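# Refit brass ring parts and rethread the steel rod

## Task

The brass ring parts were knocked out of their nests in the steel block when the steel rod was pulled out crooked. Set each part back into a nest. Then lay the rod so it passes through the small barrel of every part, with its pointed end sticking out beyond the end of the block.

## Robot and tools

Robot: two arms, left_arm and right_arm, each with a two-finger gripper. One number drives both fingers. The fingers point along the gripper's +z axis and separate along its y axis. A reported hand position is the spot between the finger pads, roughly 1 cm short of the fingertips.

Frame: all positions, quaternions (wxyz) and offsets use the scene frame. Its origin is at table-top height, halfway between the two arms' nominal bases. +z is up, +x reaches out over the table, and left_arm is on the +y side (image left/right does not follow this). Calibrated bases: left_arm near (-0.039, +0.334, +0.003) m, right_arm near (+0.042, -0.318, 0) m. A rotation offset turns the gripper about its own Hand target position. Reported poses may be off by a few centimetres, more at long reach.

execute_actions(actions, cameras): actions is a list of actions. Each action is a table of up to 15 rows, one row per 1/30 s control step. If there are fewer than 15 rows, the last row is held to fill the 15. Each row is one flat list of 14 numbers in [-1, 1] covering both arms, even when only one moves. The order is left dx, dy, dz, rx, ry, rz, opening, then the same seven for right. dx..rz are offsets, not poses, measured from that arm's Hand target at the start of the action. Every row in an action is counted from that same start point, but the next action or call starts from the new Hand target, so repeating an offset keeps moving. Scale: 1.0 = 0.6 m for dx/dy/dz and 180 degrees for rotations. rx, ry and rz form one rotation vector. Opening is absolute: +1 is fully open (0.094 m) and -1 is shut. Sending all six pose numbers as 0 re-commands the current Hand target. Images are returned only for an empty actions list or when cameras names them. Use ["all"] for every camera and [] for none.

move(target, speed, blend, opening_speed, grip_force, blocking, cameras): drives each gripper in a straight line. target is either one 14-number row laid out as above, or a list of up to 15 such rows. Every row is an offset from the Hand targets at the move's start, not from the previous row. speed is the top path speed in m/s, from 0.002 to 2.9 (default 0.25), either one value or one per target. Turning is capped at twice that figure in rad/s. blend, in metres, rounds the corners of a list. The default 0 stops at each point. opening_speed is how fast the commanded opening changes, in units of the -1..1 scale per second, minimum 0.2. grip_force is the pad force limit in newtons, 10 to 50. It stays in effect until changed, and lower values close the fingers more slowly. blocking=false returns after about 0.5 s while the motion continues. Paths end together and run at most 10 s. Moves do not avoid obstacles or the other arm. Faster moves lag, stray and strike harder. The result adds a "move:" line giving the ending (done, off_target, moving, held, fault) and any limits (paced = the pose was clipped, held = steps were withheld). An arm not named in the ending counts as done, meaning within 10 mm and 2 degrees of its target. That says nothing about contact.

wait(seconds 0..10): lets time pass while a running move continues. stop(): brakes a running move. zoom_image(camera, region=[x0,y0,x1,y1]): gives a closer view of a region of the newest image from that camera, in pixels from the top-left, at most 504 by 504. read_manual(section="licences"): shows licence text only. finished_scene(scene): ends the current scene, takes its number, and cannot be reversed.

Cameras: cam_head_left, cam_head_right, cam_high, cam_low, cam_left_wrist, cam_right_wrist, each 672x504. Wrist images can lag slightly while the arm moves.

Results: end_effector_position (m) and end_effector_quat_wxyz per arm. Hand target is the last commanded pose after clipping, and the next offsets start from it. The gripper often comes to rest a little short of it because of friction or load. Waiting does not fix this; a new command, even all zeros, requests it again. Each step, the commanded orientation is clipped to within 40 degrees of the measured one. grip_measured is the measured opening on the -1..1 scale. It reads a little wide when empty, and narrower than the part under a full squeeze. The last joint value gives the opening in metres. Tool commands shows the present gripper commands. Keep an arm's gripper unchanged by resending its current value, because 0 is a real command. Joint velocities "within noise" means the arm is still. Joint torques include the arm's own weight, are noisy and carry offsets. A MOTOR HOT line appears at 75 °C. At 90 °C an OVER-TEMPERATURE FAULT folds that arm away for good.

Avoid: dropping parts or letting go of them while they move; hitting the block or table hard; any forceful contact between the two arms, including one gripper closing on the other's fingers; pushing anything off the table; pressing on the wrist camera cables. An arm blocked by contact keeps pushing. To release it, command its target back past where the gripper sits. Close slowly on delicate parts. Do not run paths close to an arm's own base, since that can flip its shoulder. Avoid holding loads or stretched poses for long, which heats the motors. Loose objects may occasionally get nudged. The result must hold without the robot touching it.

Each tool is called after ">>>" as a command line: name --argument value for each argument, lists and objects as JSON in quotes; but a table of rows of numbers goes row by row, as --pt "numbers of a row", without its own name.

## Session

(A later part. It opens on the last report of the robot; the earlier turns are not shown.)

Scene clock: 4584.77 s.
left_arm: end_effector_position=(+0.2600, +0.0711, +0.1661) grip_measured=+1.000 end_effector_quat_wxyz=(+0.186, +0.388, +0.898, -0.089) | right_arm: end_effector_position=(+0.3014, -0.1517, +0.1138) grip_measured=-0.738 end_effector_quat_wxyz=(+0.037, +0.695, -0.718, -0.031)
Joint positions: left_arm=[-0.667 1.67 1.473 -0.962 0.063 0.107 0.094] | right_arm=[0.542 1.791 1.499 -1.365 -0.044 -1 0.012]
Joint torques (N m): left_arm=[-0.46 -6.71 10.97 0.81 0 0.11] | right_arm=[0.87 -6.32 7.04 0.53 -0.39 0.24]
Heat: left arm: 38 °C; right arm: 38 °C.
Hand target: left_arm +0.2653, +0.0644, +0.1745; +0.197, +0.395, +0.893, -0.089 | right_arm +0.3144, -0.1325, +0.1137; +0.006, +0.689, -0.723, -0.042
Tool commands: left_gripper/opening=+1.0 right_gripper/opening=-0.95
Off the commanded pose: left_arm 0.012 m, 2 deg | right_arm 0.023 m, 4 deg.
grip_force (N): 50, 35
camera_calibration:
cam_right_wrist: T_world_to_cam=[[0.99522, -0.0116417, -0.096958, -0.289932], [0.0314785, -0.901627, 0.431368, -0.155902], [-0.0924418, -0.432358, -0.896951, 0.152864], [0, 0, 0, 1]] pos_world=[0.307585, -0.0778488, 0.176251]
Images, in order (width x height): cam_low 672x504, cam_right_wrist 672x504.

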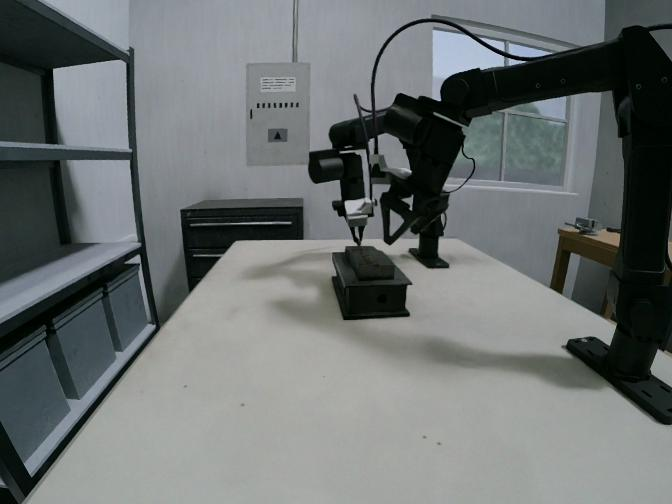

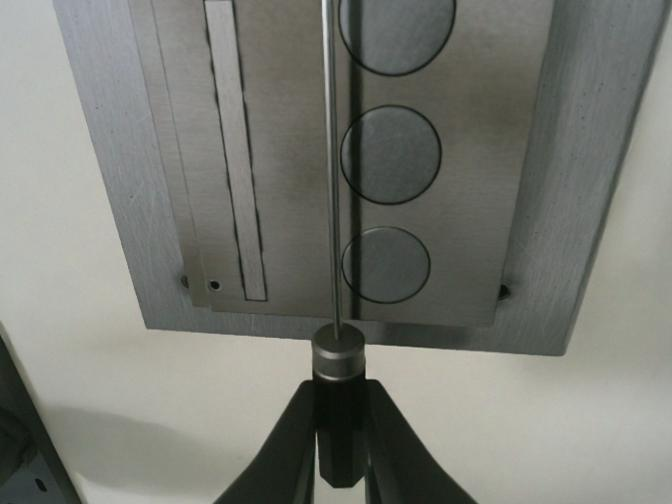

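>>> move --pt "0.058 0.05 -0.024 -0.2119 -0.0829 -0.2245 1 0 0 0 0 0 0 -0.95" --pt "0.058 0.034 -0.08 -0.2119 -0.0829 -0.2245 1 0 0 0 0 0 0 -0.95" --speed 0.2 --blend '[0.01, 0]' --cameras '["cam_left_wrist", "cam_low"]'

Scene clock: 4638.80 s.
left_arm: end_effector_position=(+0.3065, +0.0881, +0.1300) grip_measured=+1.000 end_effector_quat_wxyz=(+0.379, +0.593, +0.608, -0.367) | right_arm: end_effector_position=(+0.3014, -0.1517, +0.1138) grip_measured=-0.738 end_effector_quat_wxyz=(+0.037, +0.695, -0.718, -0.031)
Joint positions: left_arm=[-0.217 1.833 1.162 -0.398 1.042 1.01 0.094] | right_arm=[0.542 1.791 1.499 -1.365 -0.044 -1 0.012]
Joint torques (N m): left_arm=[-0.31 -8.21 5.56 0.96 0.74 0.15] | right_arm=[0.88 -6.32 7.04 0.54 -0.39 0.24]
Heat: left arm: 38 °C; right arm: 38 °C.
Hand target: left_arm +0.3002, +0.0848, +0.1264; +0.380, +0.596, +0.597, -0.380 | right_arm +0.3144, -0.1325, +0.1137; +0.006, +0.689, -0.723, -0.042
Off the commanded pose: left_arm 0.008 m, 2 deg | right_arm 0.023 m, 4 deg.
grip_force (N): 50, 35
move: off_target (right_arm)
camera_calibration:
cam_left_wrist: T_world_to_cam=[[-0.999161, -0.037445, -0.016572, 0.315493], [-0.0180095, 0.76531, -0.64341, 0.0622325], [0.0367752, -0.642572, -0.765342, 0.239146], [0, 0, 0, 1]] pos_world=[0.307555, 0.117855, 0.228298]
Images, in order (width x height): cam_low 672x504, cam_left_wrist 672x504.

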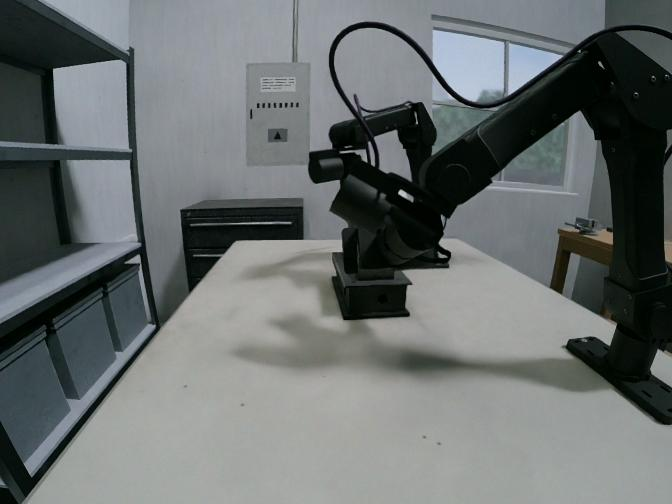

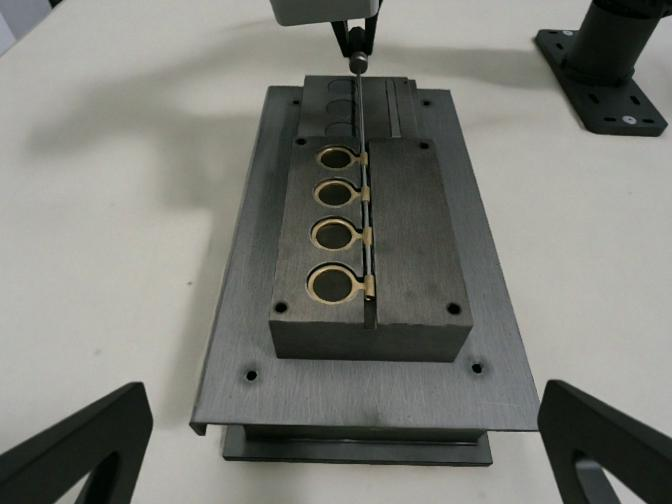

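Excellent view. Zoom on barrel 1's far end.

>>> zoom_image --camera "cam_left_wrist" --region '[340, 250, 400, 340]'

>>> zoom_image --camera "cam_left_wrist" --region '[330, 30, 400, 150]'

>>> zoom_image --camera "cam_left_wrist" --region '[300, 140, 400, 270]'

Scaled by 5.600.

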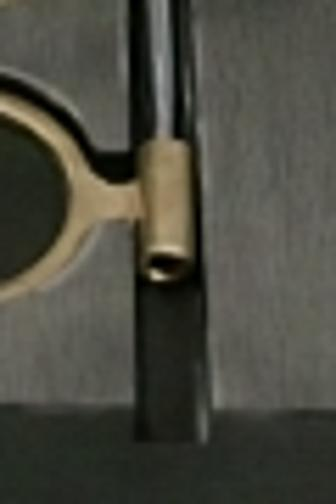

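Scaled by 4.200.

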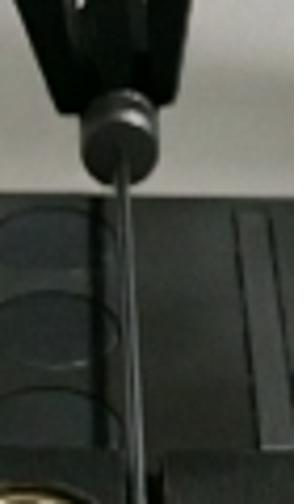

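Scaled by 3.877.

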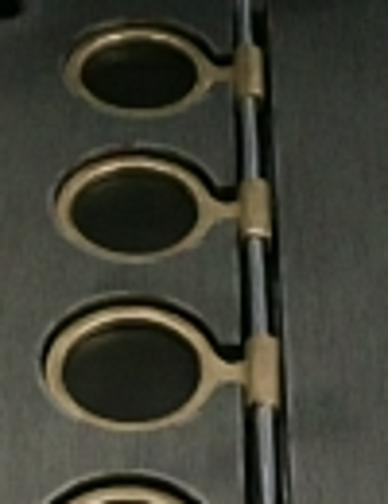

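>>> zoom_image --camera "cam_left_wrist" --region '[355, 270, 385, 305]'

Scaled by 14.400.

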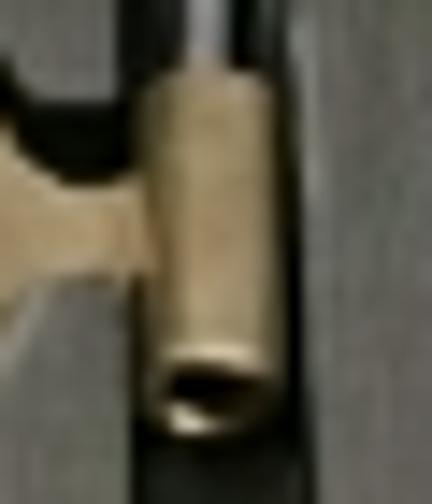

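>>> move --target '[0,0,0,0,0,0,1, 0,0.01,0,0.0105,0,0,-0.95]' --speed 0.015 --cameras '["cam_left_wrist"]'

>>> zoom_image --camera "cam_left_wrist" --region '[355, 270, 385, 305]'

Scene clock: 4660.77 s.
left_arm: end_effector_position=(+0.3067, +0.0881, +0.1301) grip_measured=+1.000 end_effector_quat_wxyz=(+0.380, +0.594, +0.607, -0.367) | right_arm: end_effector_position=(+0.3013, -0.1516, +0.1138) grip_measured=-0.738 end_effector_quat_wxyz=(+0.036, +0.695, -0.718, -0.032)
Joint positions: left_arm=[-0.217 1.833 1.162 -0.397 1.042 1.01 0.094] | right_arm=[0.542 1.791 1.499 -1.365 -0.045 -1 0.012]
Joint torques (N m): left_arm=[-0.35 -8.16 5.5 0.96 0.75 0.15] | right_arm=[0.85 -6.68 6.65 0.68 -0.64 0.22]
Heat: left arm: 36 °C; right arm: 38 °C.
Hand target: left_arm +0.3002, +0.0848, +0.1264; +0.380, +0.596, +0.597, -0.380 | right_arm +0.3144, -0.1264, +0.1137; -0.006, +0.689, -0.723, -0.054
Off the commanded pose: left_arm 0.008 m, 2 deg | right_arm 0.028 m, 6 deg.
grip_force (N): 50, 35
move: off_target (right_arm)
camera_calibration:
cam_left_wrist: T_world_to_cam=[[-0.999147, -0.037511, -0.0172809, 0.315656], [-0.0175958, 0.765175, -0.643582, 0.0621597], [0.0373643, -0.642729, -0.765182, 0.238948], [0, 0, 0, 1]] pos_world=[0.307552, 0.117856, 0.228298]
Images, in order (width x height): cam_left_wrist 672x504.

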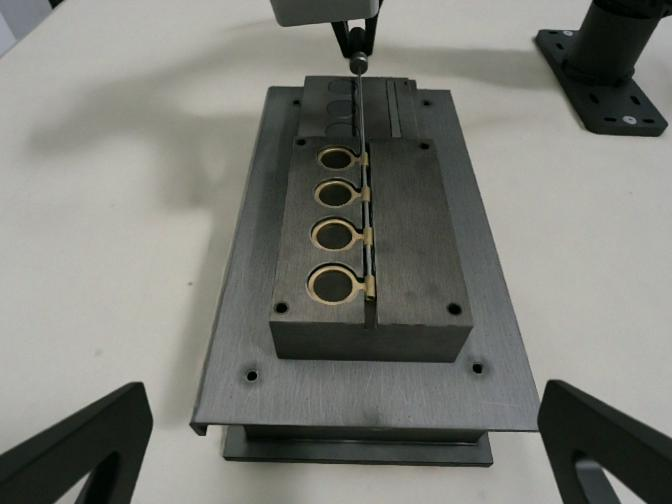

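Scaled by 14.400.

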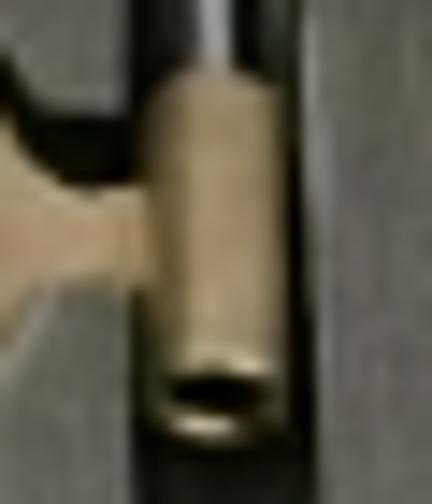

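>>> move --target '[0,0,0,0,0,0,1, 0,0.014,0,0.0145,0,0,-0.95]' --speed 0.015 --cameras '["cam_left_wrist"]'

>>> zoom_image --camera "cam_left_wrist" --region '[340, 230, 400, 310]'

Scene clock: 4666.17 s.
left_arm: end_effector_position=(+0.3067, +0.0881, +0.1301) grip_measured=+1.000 end_effector_quat_wxyz=(+0.380, +0.594, +0.607, -0.367) | right_arm: end_effector_position=(+0.3011, -0.1513, +0.1138) grip_measured=-0.738 end_effector_quat_wxyz=(+0.036, +0.695, -0.718, -0.033)
Joint positions: left_arm=[-0.217 1.833 1.162 -0.397 1.042 1.01 0.094] | right_arm=[0.542 1.791 1.499 -1.365 -0.047 -1 0.012]
Joint torques (N m): left_arm=[-0.36 -8.17 5.49 0.97 0.74 0.15] | right_arm=[0.85 -7.12 6.22 0.87 -0.97 0.18]
Heat: left arm: 36 °C; right arm: 38 °C.
Hand target: left_arm +0.3002, +0.0848, +0.1264; +0.380, +0.596, +0.597, -0.380 | right_arm +0.3144, -0.1181, +0.1137; -0.021, +0.689, -0.721, -0.071
Off the commanded pose: left_arm 0.008 m, 2 deg | right_arm 0.036 m, 8 deg.
grip_force (N): 50, 35
move: off_target (right_arm)
camera_calibration:
cam_left_wrist: T_world_to_cam=[[-0.999147, -0.037511, -0.0172809, 0.315656], [-0.0175958, 0.765175, -0.643582, 0.0621597], [0.0373643, -0.642729, -0.765182, 0.238948], [0, 0, 0, 1]] pos_world=[0.307552, 0.117856, 0.228298]
Images, in order (width x height): cam_left_wrist 672x504.

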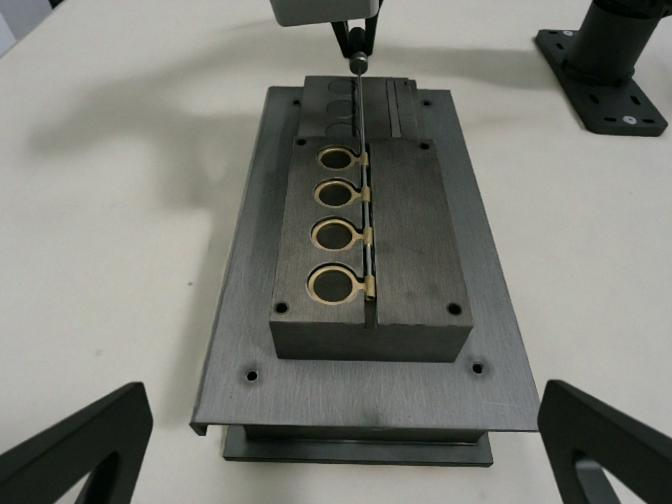

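Scaled by 6.300.

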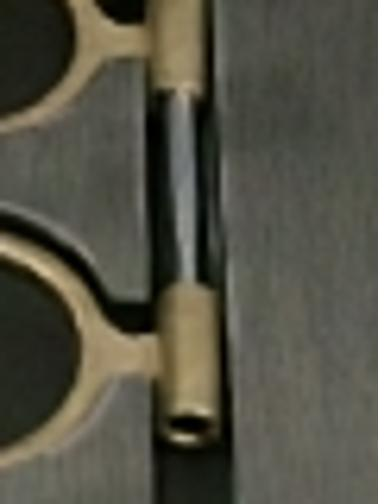

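>>> zoom_image --camera "cam_left_wrist" --region '[358, 242, 386, 278]'

>>> zoom_image --camera "cam_left_wrist" --region '[355, 200, 383, 236]'

Scaled by 14.000.

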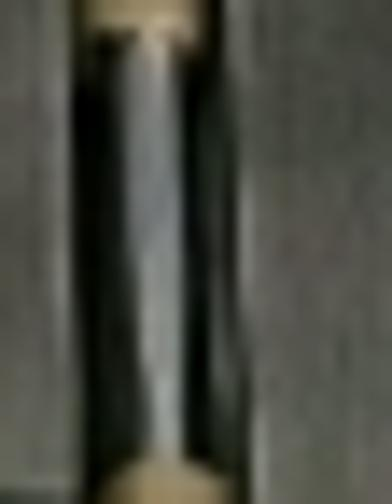

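Scaled by 14.000.

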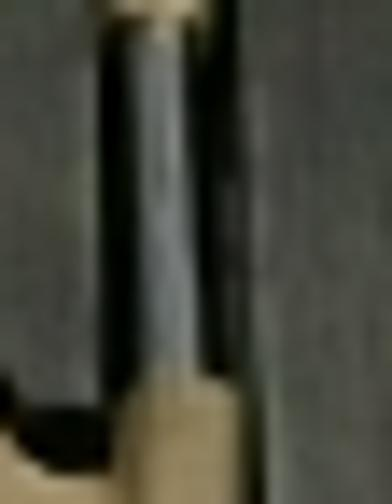

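>>> zoom_image --camera "cam_left_wrist" --region '[350, 130, 380, 170]'

>>> zoom_image --camera "cam_left_wrist" --region '[352, 164, 380, 200]'

>>> zoom_image --camera "cam_left_wrist" --region '[348, 60, 378, 130]'

Scaled by 12.600.

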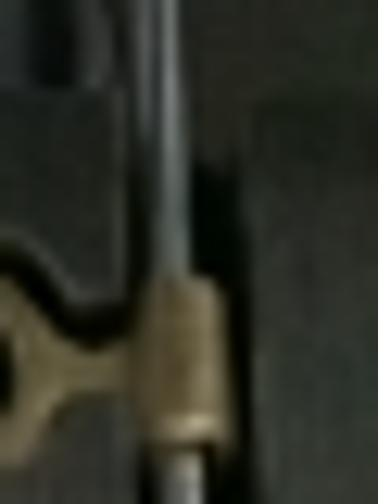

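Scaled by 14.000.

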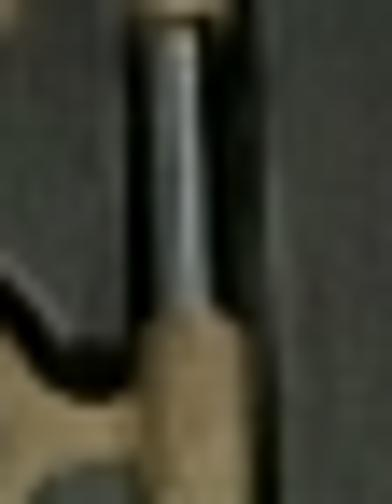

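Scaled by 7.200.

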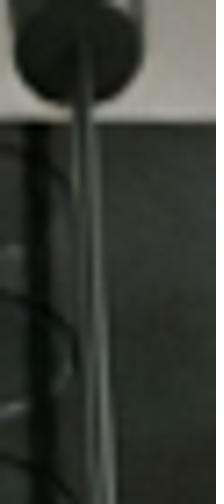

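>>> execute_actions --actions '[[[0,0,0,0,0,0,1,0,0,0,0,0,0.003,-0.95]],[[0,0,0,0,0,0,1,0,0,0,0,0,-0.006,-0.95]],[[0,0,0,0,0,0,1,0,0,0,0,0,0.006,-0.95]],[[0,0,0,0,0,0,1,0,0,0,0,0,-0.003,-0.95]]]'

Scene clock: 4763.30 s.
left_arm: end_effector_position=(+0.3067, +0.0881, +0.1301) grip_measured=+1.000 end_effector_quat_wxyz=(+0.380, +0.594, +0.607, -0.367) | right_arm: end_effector_position=(+0.3011, -0.1513, +0.1138) grip_measured=-0.738 end_effector_quat_wxyz=(+0.036, +0.695, -0.718, -0.033)
Joint positions: left_arm=[-0.217 1.833 1.162 -0.397 1.042 1.01 0.094] | right_arm=[0.542 1.791 1.499 -1.365 -0.047 -1 0.012]
Joint torques (N m): left_arm=[-0.39 -8.2 5.52 0.97 0.75 0.14] | right_arm=[0.85 -7.12 6.23 0.87 -0.97 0.18]
Heat: left arm: 34 °C; right arm: 37 °C.
Hand target: left_arm +0.3002, +0.0848, +0.1264; +0.380, +0.596, +0.597, -0.380 | right_arm +0.3144, -0.1181, +0.1137; -0.021, +0.689, -0.721, -0.071
Off the commanded pose: left_arm 0.008 m, 2 deg | right_arm 0.036 m, 8 deg.
grip_force (N): 50, 35

>>> move --target '[-0.0167,0,-0.053,-0.0833,0,0,1, 0,0,0,0,0,0,-0.95]' --speed 0.12 --cameras '["cam_left_wrist"]'

Scene clock: 4775.57 s.
left_arm: end_effector_position=(+0.2958, +0.0825, +0.1035) grip_measured=+1.000 end_effector_quat_wxyz=(+0.462, +0.547, +0.540, -0.443) | right_arm: end_effector_position=(+0.3011, -0.1513, +0.1138) grip_measured=-0.738 end_effector_quat_wxyz=(+0.036, +0.695, -0.718, -0.033)
Joint positions: left_arm=[-0.195 1.947 0.867 0.416 1.273 0.671 0.094] | right_arm=[0.542 1.791 1.499 -1.365 -0.047 -1 0.012]
Joint torques (N m): left_arm=[0.54 -7.28 4.25 1.2 0.54 -0.02] | right_arm=[0.85 -7.12 6.22 0.87 -0.97 0.18]
Heat: left arm: 34 °C; right arm: 37 °C.
Hand target: left_arm +0.2901, +0.0847, +0.0945; +0.454, +0.542, +0.542, -0.455 | right_arm +0.3144, -0.1181, +0.1137; -0.021, +0.689, -0.721, -0.071
Off the commanded pose: left_arm 0.011 m, 2 deg | right_arm 0.036 m, 8 deg.
grip_force (N): 50, 35
move: off_target (left_arm, right_arm)
camera_calibration:
cam_left_wrist: T_world_to_cam=[[-0.999103, -0.02282, -0.0356799, 0.30482], [0.0167495, 0.56087, -0.827734, 0.0749262], [0.0389007, -0.827589, -0.559985, 0.209043], [0, 0, 0, 1]] pos_world=[0.29516, 0.137934, 0.189956]
Images, in order (width x height): cam_left_wrist 672x504.

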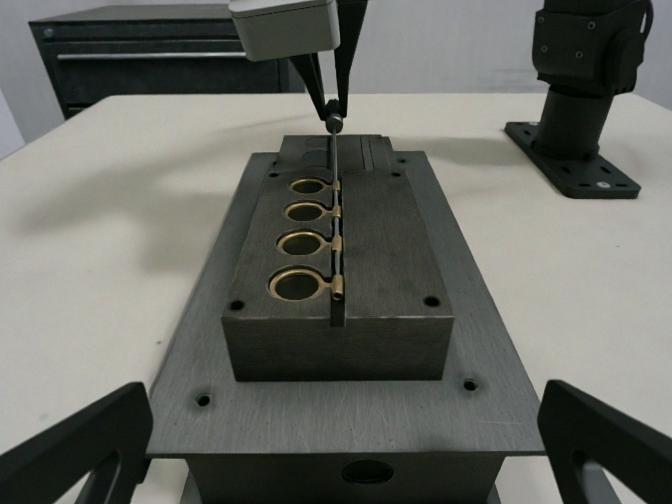

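>>> zoom_image --camera "cam_left_wrist" --region '[320, 265, 356, 335]'

>>> zoom_image --camera "cam_left_wrist" --region '[326, 276, 350, 306]'

>>> zoom_image --camera "cam_left_wrist" --region '[260, 90, 380, 200]'

Scaled by 7.200.

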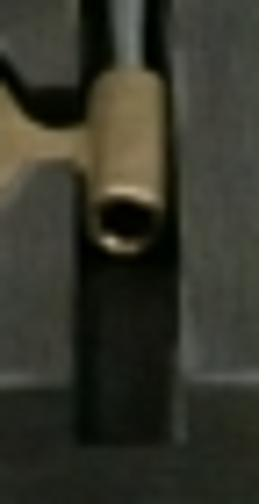

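Scaled by 16.800.

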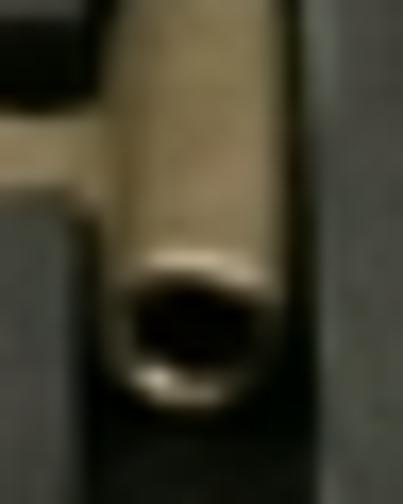

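Scaled by 4.200.

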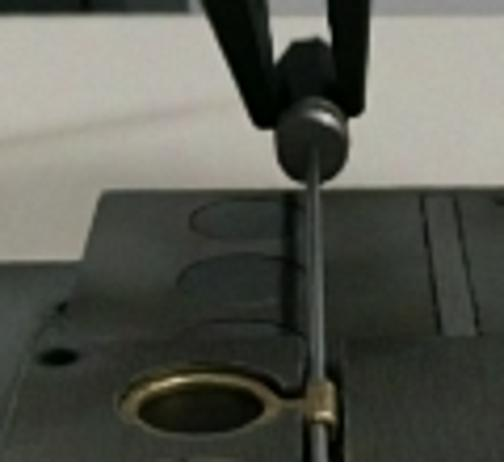

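>>> move --target '[0.0033,0.045,0.0035,-0.0833,0,0,1, 0,0,0,0,0,0,-0.95]' --speed 0.12 --cameras '["cam_left_wrist"]'

Scene clock: 4791.93 s.
left_arm: end_effector_position=(+0.2938, +0.1099, +0.0989) grip_measured=+1.000 end_effector_quat_wxyz=(+0.488, +0.492, +0.505, -0.514) | right_arm: end_effector_position=(+0.3011, -0.1513, +0.1138) grip_measured=-0.738 end_effector_quat_wxyz=(+0.036, +0.695, -0.718, -0.033)
Joint positions: left_arm=[-0.105 2.222 0.767 1.492 1.451 -0.077 0.094] | right_arm=[0.542 1.791 1.499 -1.365 -0.047 -1 0.012]
Joint torques (N m): left_arm=[0.44 -7.75 2.45 1.81 -0.1 -0.05] | right_arm=[0.84 -7.12 6.22 0.87 -0.97 0.18]
Heat: left arm: 33 °C; right arm: 37 °C.
Hand target: left_arm +0.2921, +0.1118, +0.0967; +0.521, +0.478, +0.478, -0.521 | right_arm +0.3144, -0.1181, +0.1137; -0.021, +0.689, -0.721, -0.071
Off the commanded pose: left_arm 0.003 m, 5 deg | right_arm 0.036 m, 8 deg.
joint sent to its limit (left arm) — joint 4 (wrist pitch), upper limit. The joint targets are off in orientation, not in position.
grip_force (N): 50, 35
move: off_target (left_arm, right_arm)
camera_calibration:
cam_left_wrist: T_world_to_cam=[[-0.999419, -0.00197716, 0.034015, 0.294166], [-0.0319916, 0.397984, -0.916834, 0.0967933], [-0.0117247, -0.91739, -0.397816, 0.237858], [0, 0, 0, 1]] pos_world=[0.299881, 0.180268, 0.173361]
Images, in order (width x height): cam_left_wrist 672x504.

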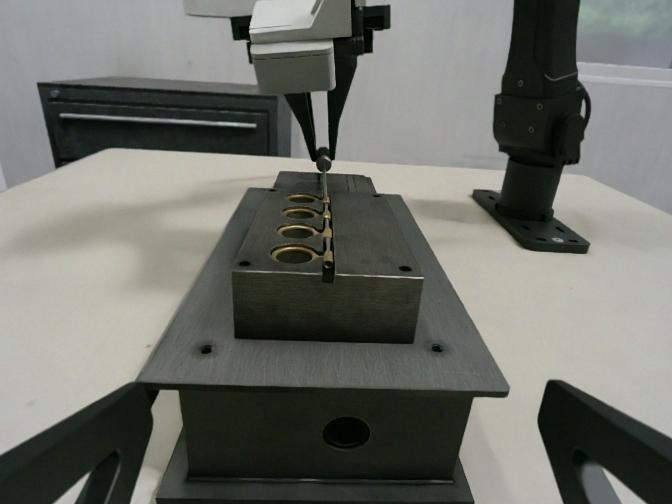

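>>> zoom_image --camera "cam_left_wrist" --region '[316, 250, 340, 290]'

>>> zoom_image --camera "cam_left_wrist" --region '[290, 140, 360, 240]'

Scaled by 12.600.

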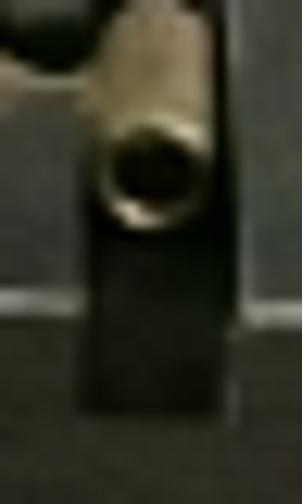

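Scaled by 5.040.

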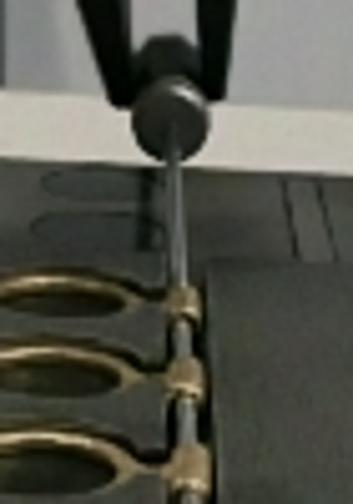

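>>> zoom_image --camera "cam_left_wrist" --region '[314, 160, 338, 200]'

>>> zoom_image --camera "cam_left_wrist" --region '[314, 190, 338, 230]'

>>> zoom_image --camera "cam_left_wrist" --region '[314, 220, 338, 260]'

Scaled by 12.600.

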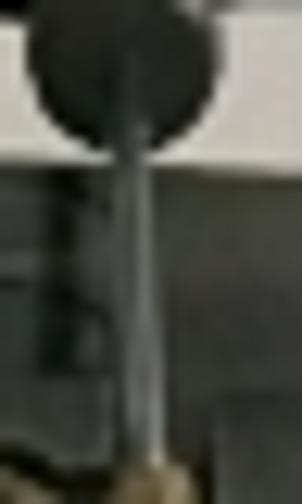

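Scaled by 12.600.

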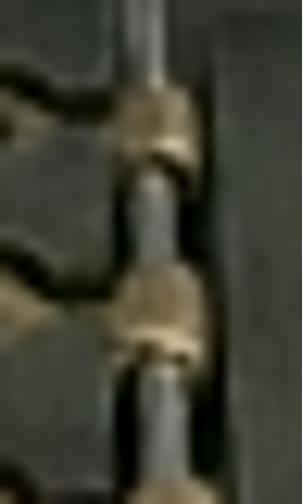

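Scaled by 12.600.

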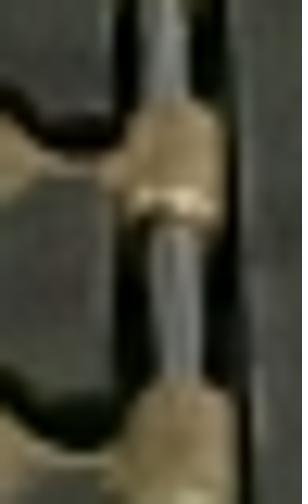

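>>> move --pt "0 0 0 0 0 0 1 0 -0.024 0 -0.025 0 0 -0.95" --pt "0 0 0 0 0 0 1 0 -0.024 -0.009 -0.028 0.0046 0 -0.95" --speed 0.03

Scene clock: 4848.20 s.
left_arm: end_effector_position=(+0.2939, +0.1099, +0.0989) grip_measured=+1.000 end_effector_quat_wxyz=(+0.488, +0.492, +0.506, -0.514) | right_arm: end_effector_position=(+0.3009, -0.1518, +0.1122) grip_measured=-0.738 end_effector_quat_wxyz=(+0.043, +0.693, -0.719, -0.033)
Joint positions: left_arm=[-0.105 2.222 0.767 1.492 1.45 -0.077 0.094] | right_arm=[0.543 1.802 1.505 -1.373 -0.044 -0.997 0.012]
Joint torques (N m): left_arm=[0.46 -7.79 2.44 1.8 -0.11 -0.04] | right_arm=[0.85 -5.94 6.54 0.59 -0.38 0.21]
Heat: left arm: 35 °C; right arm: 38 °C.
Hand target: left_arm +0.2921, +0.1118, +0.0967; +0.521, +0.478, +0.478, -0.521 | right_arm +0.3143, -0.1324, +0.1083; +0.014, +0.689, -0.724, -0.044
Off the commanded pose: left_arm 0.003 m, 5 deg | right_arm 0.024 m, 4 deg.
joint sent to its limit (left arm) — joint 4 (wrist pitch), upper limit. The joint targets are off in orientation, not in position.
grip_force (N): 50, 35
move: off_target (left_arm, right_arm)

>>> move --pt "0 0 0 0 0 0 1 0 0 -0.006 -0.0015 0.0025 0 -0.95" --pt "0 0 0 0 0 0 1 0 0.01 -0.006 0.009 0.0025 0 -0.95" --speed 0.03 --cameras '["cam_left_wrist"]'

>>> zoom_image --camera "cam_left_wrist" --region '[290, 140, 360, 290]'

Scene clock: 4854.47 s.
left_arm: end_effector_position=(+0.2939, +0.1099, +0.0989) grip_measured=+1.000 end_effector_quat_wxyz=(+0.488, +0.492, +0.506, -0.514) | right_arm: end_effector_position=(+0.3004, -0.1517, +0.1095) grip_measured=-0.738 end_effector_quat_wxyz=(+0.048, +0.693, -0.719, -0.035)
Joint positions: left_arm=[-0.105 2.222 0.767 1.492 1.45 -0.077 0.094] | right_arm=[0.543 1.811 1.505 -1.374 -0.046 -0.996 0.012]
Joint torques (N m): left_arm=[0.49 -7.76 2.47 1.8 -0.11 -0.05] | right_arm=[0.81 -6.35 6.04 0.74 -0.63 0.17]
Heat: left arm: 36 °C; right arm: 38 °C.
Hand target: left_arm +0.2921, +0.1118, +0.0967; +0.521, +0.478, +0.478, -0.521 | right_arm +0.3143, -0.1264, +0.1047; +0.007, +0.688, -0.723, -0.057
Off the commanded pose: left_arm 0.003 m, 5 deg | right_arm 0.029 m, 5 deg.
joint sent to its limit (left arm) — joint 4 (wrist pitch), upper limit. The joint targets are off in orientation, not in position.
grip_force (N): 50, 35
move: off_target (left_arm, right_arm)
camera_calibration:
cam_left_wrist: T_world_to_cam=[[-0.999394, -0.00231159, 0.0347408, 0.294193], [-0.0327903, 0.397989, -0.916804, 0.097029], [-0.0117072, -0.917387, -0.397823, 0.237855], [0, 0, 0, 1]] pos_world=[0.29998, 0.180268, 0.17336]
Images, in order (width x height): cam_left_wrist 672x504.

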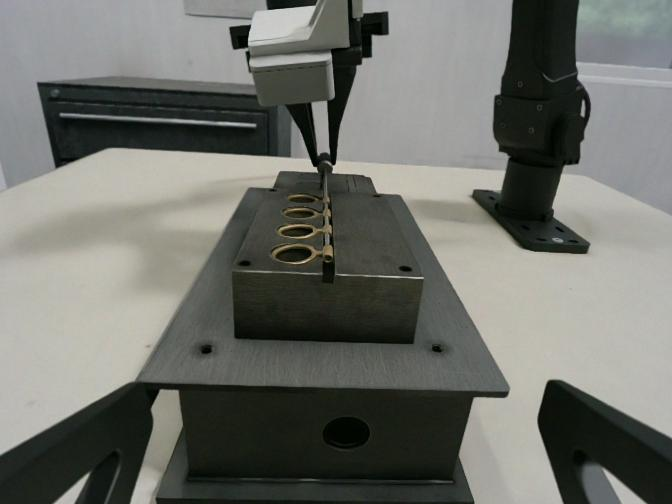

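Scaled by 3.360.

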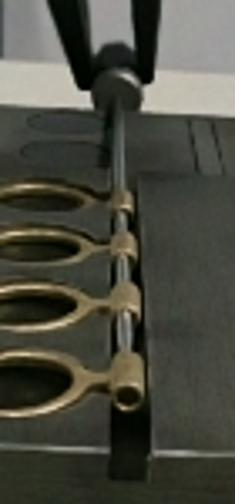

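>>> zoom_image --camera "cam_left_wrist" --region '[312, 232, 342, 272]'

>>> zoom_image --camera "cam_left_wrist" --region '[262, 180, 342, 272]'

Scaled by 12.600.

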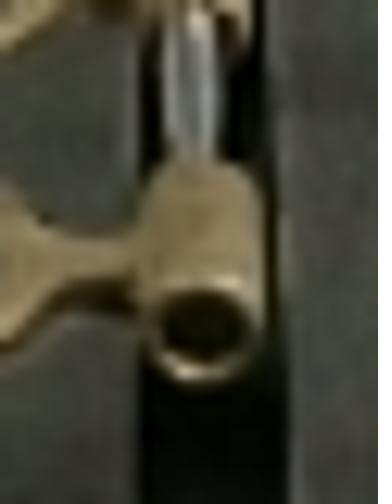

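Scaled by 5.478.

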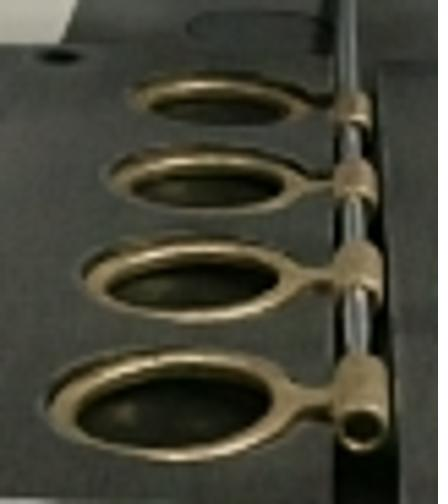

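>>> wait --seconds 0 --cameras '["cam_right_wrist", "cam_left_wrist"]'

>>> zoom_image --camera "cam_right_wrist" --region '[310, 0, 350, 60]'

>>> zoom_image --camera "cam_right_wrist" --region '[310, 270, 370, 350]'

Scene clock: 4895.33 s.
left_arm: end_effector_position=(+0.2939, +0.1099, +0.0989) grip_measured=+1.000 end_effector_quat_wxyz=(+0.488, +0.492, +0.506, -0.514) | right_arm: end_effector_position=(+0.3004, -0.1517, +0.1095) grip_measured=-0.738 end_effector_quat_wxyz=(+0.048, +0.693, -0.719, -0.035)
Joint positions: left_arm=[-0.105 2.222 0.767 1.492 1.45 -0.077 0.094] | right_arm=[0.543 1.811 1.505 -1.374 -0.046 -0.996 0.012]
Joint torques (N m): left_arm=[0.46 -7.73 2.48 1.81 -0.11 -0.04] | right_arm=[0.81 -6.34 6.04 0.74 -0.63 0.17]
Motor temperatures (°C): left_arm=[22 30 31 37 23 21 21] | right_arm=[25 28 38 24 27 24 22]
Heat: left arm: 37 °C; right arm: 38 °C.
Hand target: left_arm +0.2921, +0.1118, +0.0967; +0.521, +0.478, +0.478, -0.521 | right_arm +0.3143, -0.1264, +0.1047; +0.007, +0.688, -0.723, -0.057
Tool commands: left_gripper/opening=+1.0 right_gripper/opening=-0.95
Off the commanded pose: left_arm 0.003 m, 5 deg | right_arm 0.029 m, 5 deg.
grip_force (N): 50, 35
camera_calibration:
cam_left_wrist: T_world_to_cam=[[-0.999394, -0.00231159, 0.0347408, 0.294193], [-0.0327903, 0.397989, -0.916804, 0.097029], [-0.0117072, -0.917387, -0.397823, 0.237855], [0, 0, 0, 1]] pos_world=[0.29998, 0.180268, 0.17336]
cam_right_wrist: T_world_to_cam=[[0.992918, -0.0164091, -0.11766, -0.287143], [0.0374108, -0.896836, 0.440779, -0.156076], [-0.112755, -0.442059, -0.889871, 0.152764], [0, 0, 0, 1]] pos_world=[0.308173, -0.0771554, 0.170949]
Images, in order (width x height): cam_left_wrist 672x504, cam_right_wrist 672x504.

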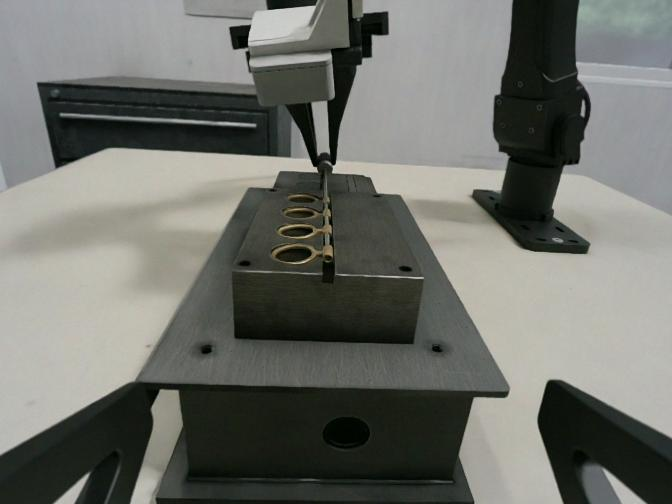

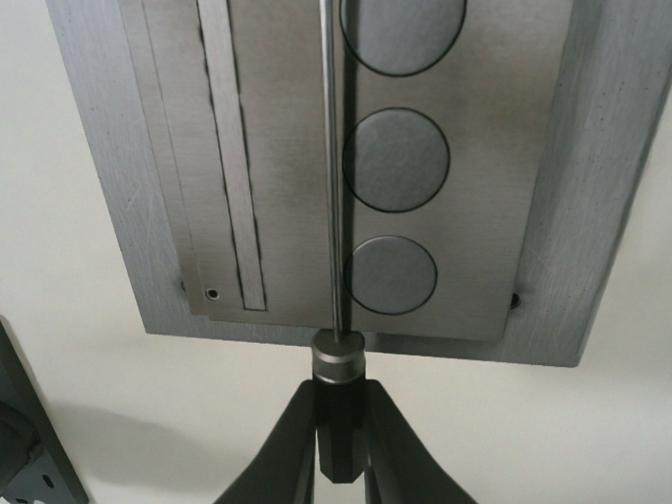

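Scaled by 8.400.

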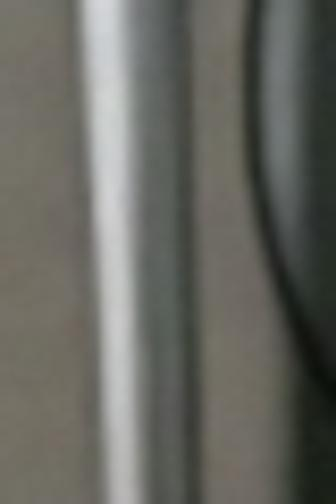

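Scaled by 6.300.

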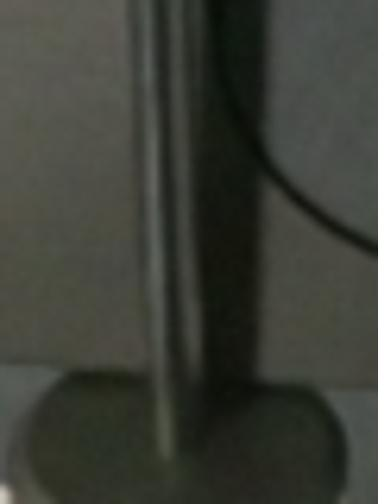

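>>> move --pt "0 0 0 0 0 0 1 0 -0.024 0 -0.009 0 0 -0.95" --pt "0 0 0 0 0 0 1 0 -0.024 0.017 -0.009 0 0 -0.95" --speed 0.03

Scene clock: 4917.30 s.
left_arm: end_effector_position=(+0.2939, +0.1099, +0.0989) grip_measured=+1.000 end_effector_quat_wxyz=(+0.488, +0.492, +0.506, -0.514) | right_arm: end_effector_position=(+0.3014, -0.1530, +0.1114) grip_measured=-0.738 end_effector_quat_wxyz=(+0.047, +0.693, -0.719, -0.039)
Joint positions: left_arm=[-0.105 2.222 0.767 1.492 1.45 -0.077 0.094] | right_arm=[0.533 1.811 1.512 -1.381 -0.054 -1.006 0.012]
Joint torques (N m): left_arm=[0.47 -7.76 2.44 1.8 -0.1 -0.05] | right_arm=[-0.38 -7.43 6.91 0.37 -0.32 0.07]
Heat: left arm: 38 °C; right arm: 38 °C.
Hand target: left_arm +0.2921, +0.1118, +0.0967; +0.521, +0.478, +0.478, -0.521 | right_arm +0.3143, -0.1408, +0.1149; +0.017, +0.688, -0.724, -0.046
Off the commanded pose: left_arm 0.003 m, 5 deg | right_arm 0.018 m, 4 deg.
joint sent to its limit (left arm) — joint 4 (wrist pitch), upper limit. The joint targets are off in orientation, not in position.
grip_force (N): 50, 35
move: off_target (left_arm, right_arm)

>>> move --target '[0,0,0,0,0,0,1, 0,0,0.010,0,0,0,-0.95]' --speed 0.03

Scene clock: 4920.07 s.
left_arm: end_effector_position=(+0.2939, +0.1099, +0.0989) grip_measured=+1.000 end_effector_quat_wxyz=(+0.488, +0.492, +0.506, -0.514) | right_arm: end_effector_position=(+0.3021, -0.1507, +0.1172) grip_measured=-0.738 end_effector_quat_wxyz=(+0.043, +0.693, -0.718, -0.043)
Joint positions: left_arm=[-0.105 2.222 0.767 1.492 1.45 -0.077 0.094] | right_arm=[0.533 1.811 1.536 -1.398 -0.063 -1.007 0.012]
Joint torques (N m): left_arm=[0.47 -7.75 2.47 1.8 -0.11 -0.04] | right_arm=[-0.38 -7.47 6.91 0.33 -0.24 0.09]
Heat: left arm: 38 °C; right arm: 39 °C.
Hand target: left_arm +0.2921, +0.1118, +0.0967; +0.521, +0.478, +0.478, -0.521 | right_arm +0.3143, -0.1408, +0.1209; +0.017, +0.688, -0.724, -0.046
Off the commanded pose: left_arm 0.003 m, 5 deg | right_arm 0.016 m, 3 deg.
joint sent to its limit (left arm) — joint 4 (wrist pitch), upper limit. The joint targets are off in orientation, not in position.
grip_force (N): 50, 35
move: off_target (left_arm, right_arm)

>>> move --target '[0,0,0,0,0,0,1, 0,0.01,0,0.002,0,0,-0.95]' --speed 0.015 --cameras '["cam_left_wrist", "cam_right_wrist"]'

>>> zoom_image --camera "cam_right_wrist" --region '[280, 270, 400, 400]'

>>> zoom_image --camera "cam_left_wrist" --region '[290, 140, 360, 290]'

Scene clock: 4928.07 s.
left_arm: end_effector_position=(+0.2939, +0.1099, +0.0989) grip_measured=+1.000 end_effector_quat_wxyz=(+0.488, +0.492, +0.506, -0.514) | right_arm: end_effector_position=(+0.3017, -0.1482, +0.1199) grip_measured=-0.738 end_effector_quat_wxyz=(+0.040, +0.694, -0.718, -0.045)
Joint positions: left_arm=[-0.105 2.222 0.767 1.492 1.45 -0.077 0.094] | right_arm=[0.537 1.811 1.546 -1.405 -0.069 -1.005 0.012]
Joint torques (N m): left_arm=[0.5 -7.82 2.43 1.8 -0.11 -0.05] | right_arm=[0.39 -6.87 6.87 0.42 -0.24 0.17]
Heat: left arm: 38 °C; right arm: 39 °C.
Hand target: left_arm +0.2921, +0.1118, +0.0967; +0.521, +0.478, +0.478, -0.521 | right_arm +0.3143, -0.1348, +0.1209; +0.015, +0.688, -0.724, -0.049
Off the commanded pose: left_arm 0.003 m, 5 deg | right_arm 0.018 m, 3 deg.
joint sent to its limit (left arm) — joint 4 (wrist pitch), upper limit. The joint targets are off in orientation, not in position.
grip_force (N): 50, 35
move: off_target (left_arm, right_arm)
camera_calibration:
cam_left_wrist: T_world_to_cam=[[-0.999394, -0.00231159, 0.0347408, 0.294193], [-0.0327903, 0.397989, -0.916804, 0.097029], [-0.0117072, -0.917387, -0.397823, 0.237855], [0, 0, 0, 1]] pos_world=[0.29998, 0.180268, 0.17336]
cam_right_wrist: T_world_to_cam=[[0.992514, -0.0126927, -0.121467, -0.286059], [0.0395067, -0.907742, 0.417665, -0.157033], [-0.115562, -0.419337, -0.900445, 0.169165], [0, 0, 0, 1]] pos_world=[0.309671, -0.0752391, 0.183164]
Images, in order (width x height): cam_left_wrist 672x504, cam_right_wrist 672x504.

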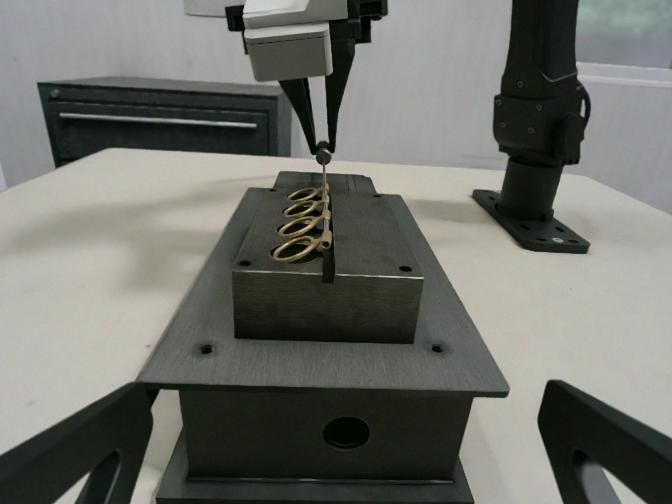

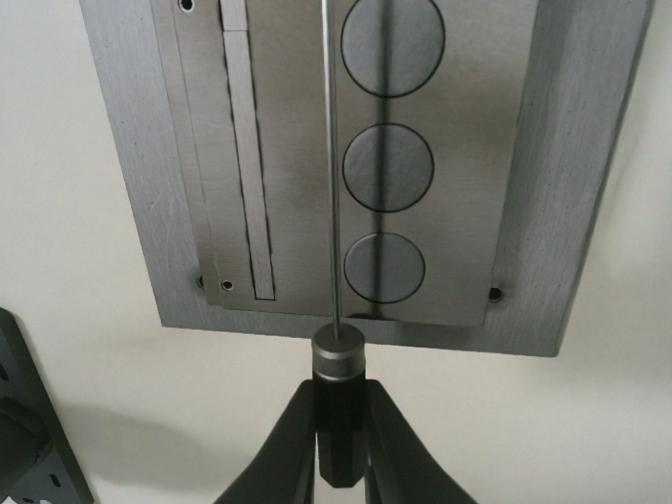

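Scaled by 3.877.

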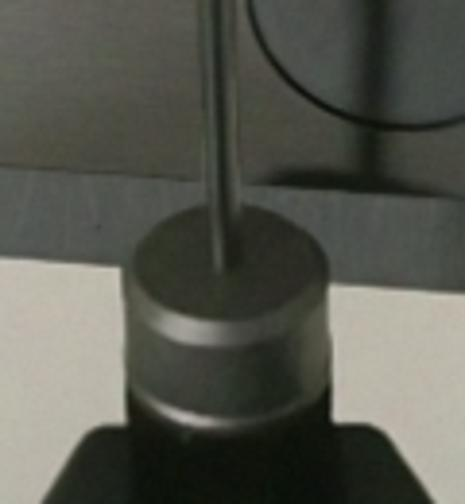

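Scaled by 3.360.

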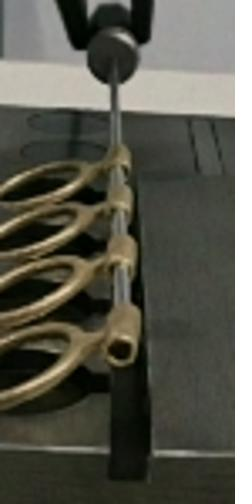

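>>> move --target '[0,0,0,0,0,0,1, 0,0,-0.0168,-0.0025,0.0095,0,-0.95]' --speed 0.02 --cameras '["cam_left_wrist", "cam_right_wrist"]'

>>> zoom_image --camera "cam_right_wrist" --region '[280, 270, 400, 400]'

>>> zoom_image --camera "cam_left_wrist" --region '[260, 180, 340, 290]'

Scene clock: 4946.43 s.
left_arm: end_effector_position=(+0.2939, +0.1099, +0.0989) grip_measured=+1.000 end_effector_quat_wxyz=(+0.488, +0.492, +0.506, -0.514) | right_arm: end_effector_position=(+0.3010, -0.1466, +0.1143) grip_measured=-0.738 end_effector_quat_wxyz=(+0.049, +0.693, -0.718, -0.052)
Joint positions: left_arm=[-0.105 2.222 0.767 1.492 1.45 -0.077 0.094] | right_arm=[0.538 1.832 1.547 -1.406 -0.078 -1.004 0.012]
Joint torques (N m): left_arm=[0.39 -7.75 2.44 1.8 -0.1 -0.05] | right_arm=[-0.08 -6.31 6.46 0.42 -0.24 0.13]
Heat: left arm: 38 °C; right arm: 39 °C.
Hand target: left_arm +0.2921, +0.1118, +0.0967; +0.521, +0.478, +0.478, -0.521 | right_arm +0.3144, -0.1349, +0.1107; +0.028, +0.687, -0.724, -0.056
Off the commanded pose: left_arm 0.003 m, 5 deg | right_arm 0.018 m, 3 deg.
joint sent to its limit (left arm) — joint 4 (wrist pitch), upper limit. The joint targets are off in orientation, not in position.
grip_force (N): 50, 35
move: off_target (left_arm, right_arm)
camera_calibration:
cam_left_wrist: T_world_to_cam=[[-0.999394, -0.00231159, 0.0347408, 0.294193], [-0.0327903, 0.397989, -0.916804, 0.097029], [-0.0117072, -0.917387, -0.397823, 0.237855], [0, 0, 0, 1]] pos_world=[0.29998, 0.180268, 0.17336]
cam_right_wrist: T_world_to_cam=[[0.98962, -0.0143885, -0.142986, -0.282945], [0.0473445, -0.906786, 0.418923, -0.155555], [-0.135686, -0.421345, -0.896693, 0.170136], [0, 0, 0, 1]] pos_world=[0.310458, -0.0734404, 0.177268]
Images, in order (width x height): cam_left_wrist 672x504, cam_right_wrist 672x504.

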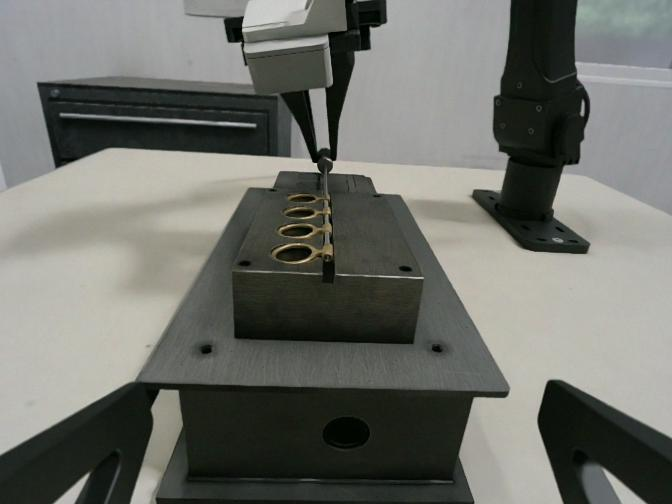

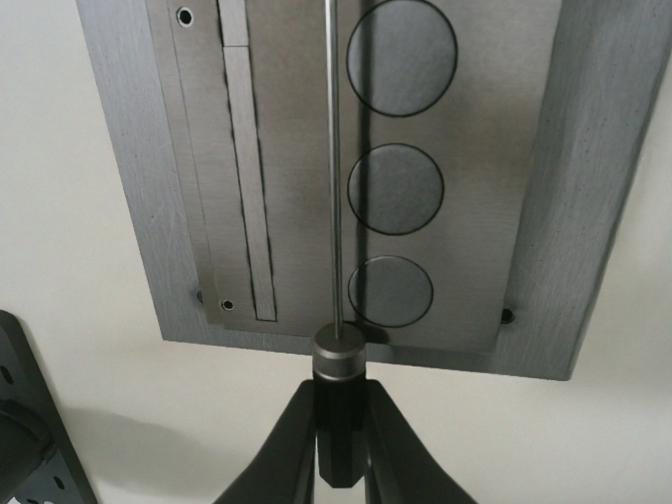

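Scaled by 3.877.

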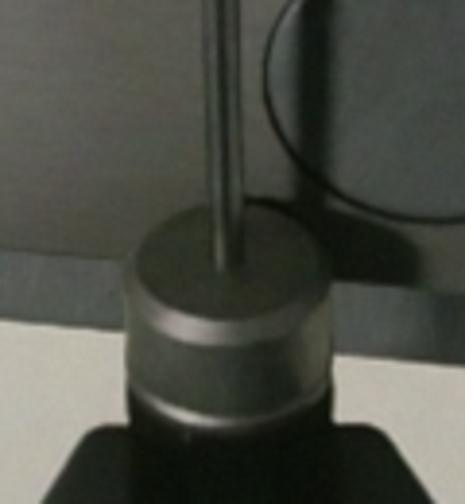

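Scaled by 4.582.

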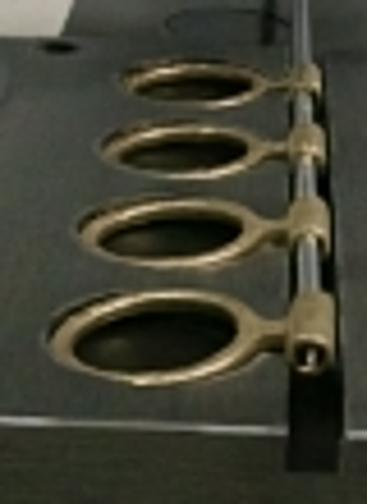

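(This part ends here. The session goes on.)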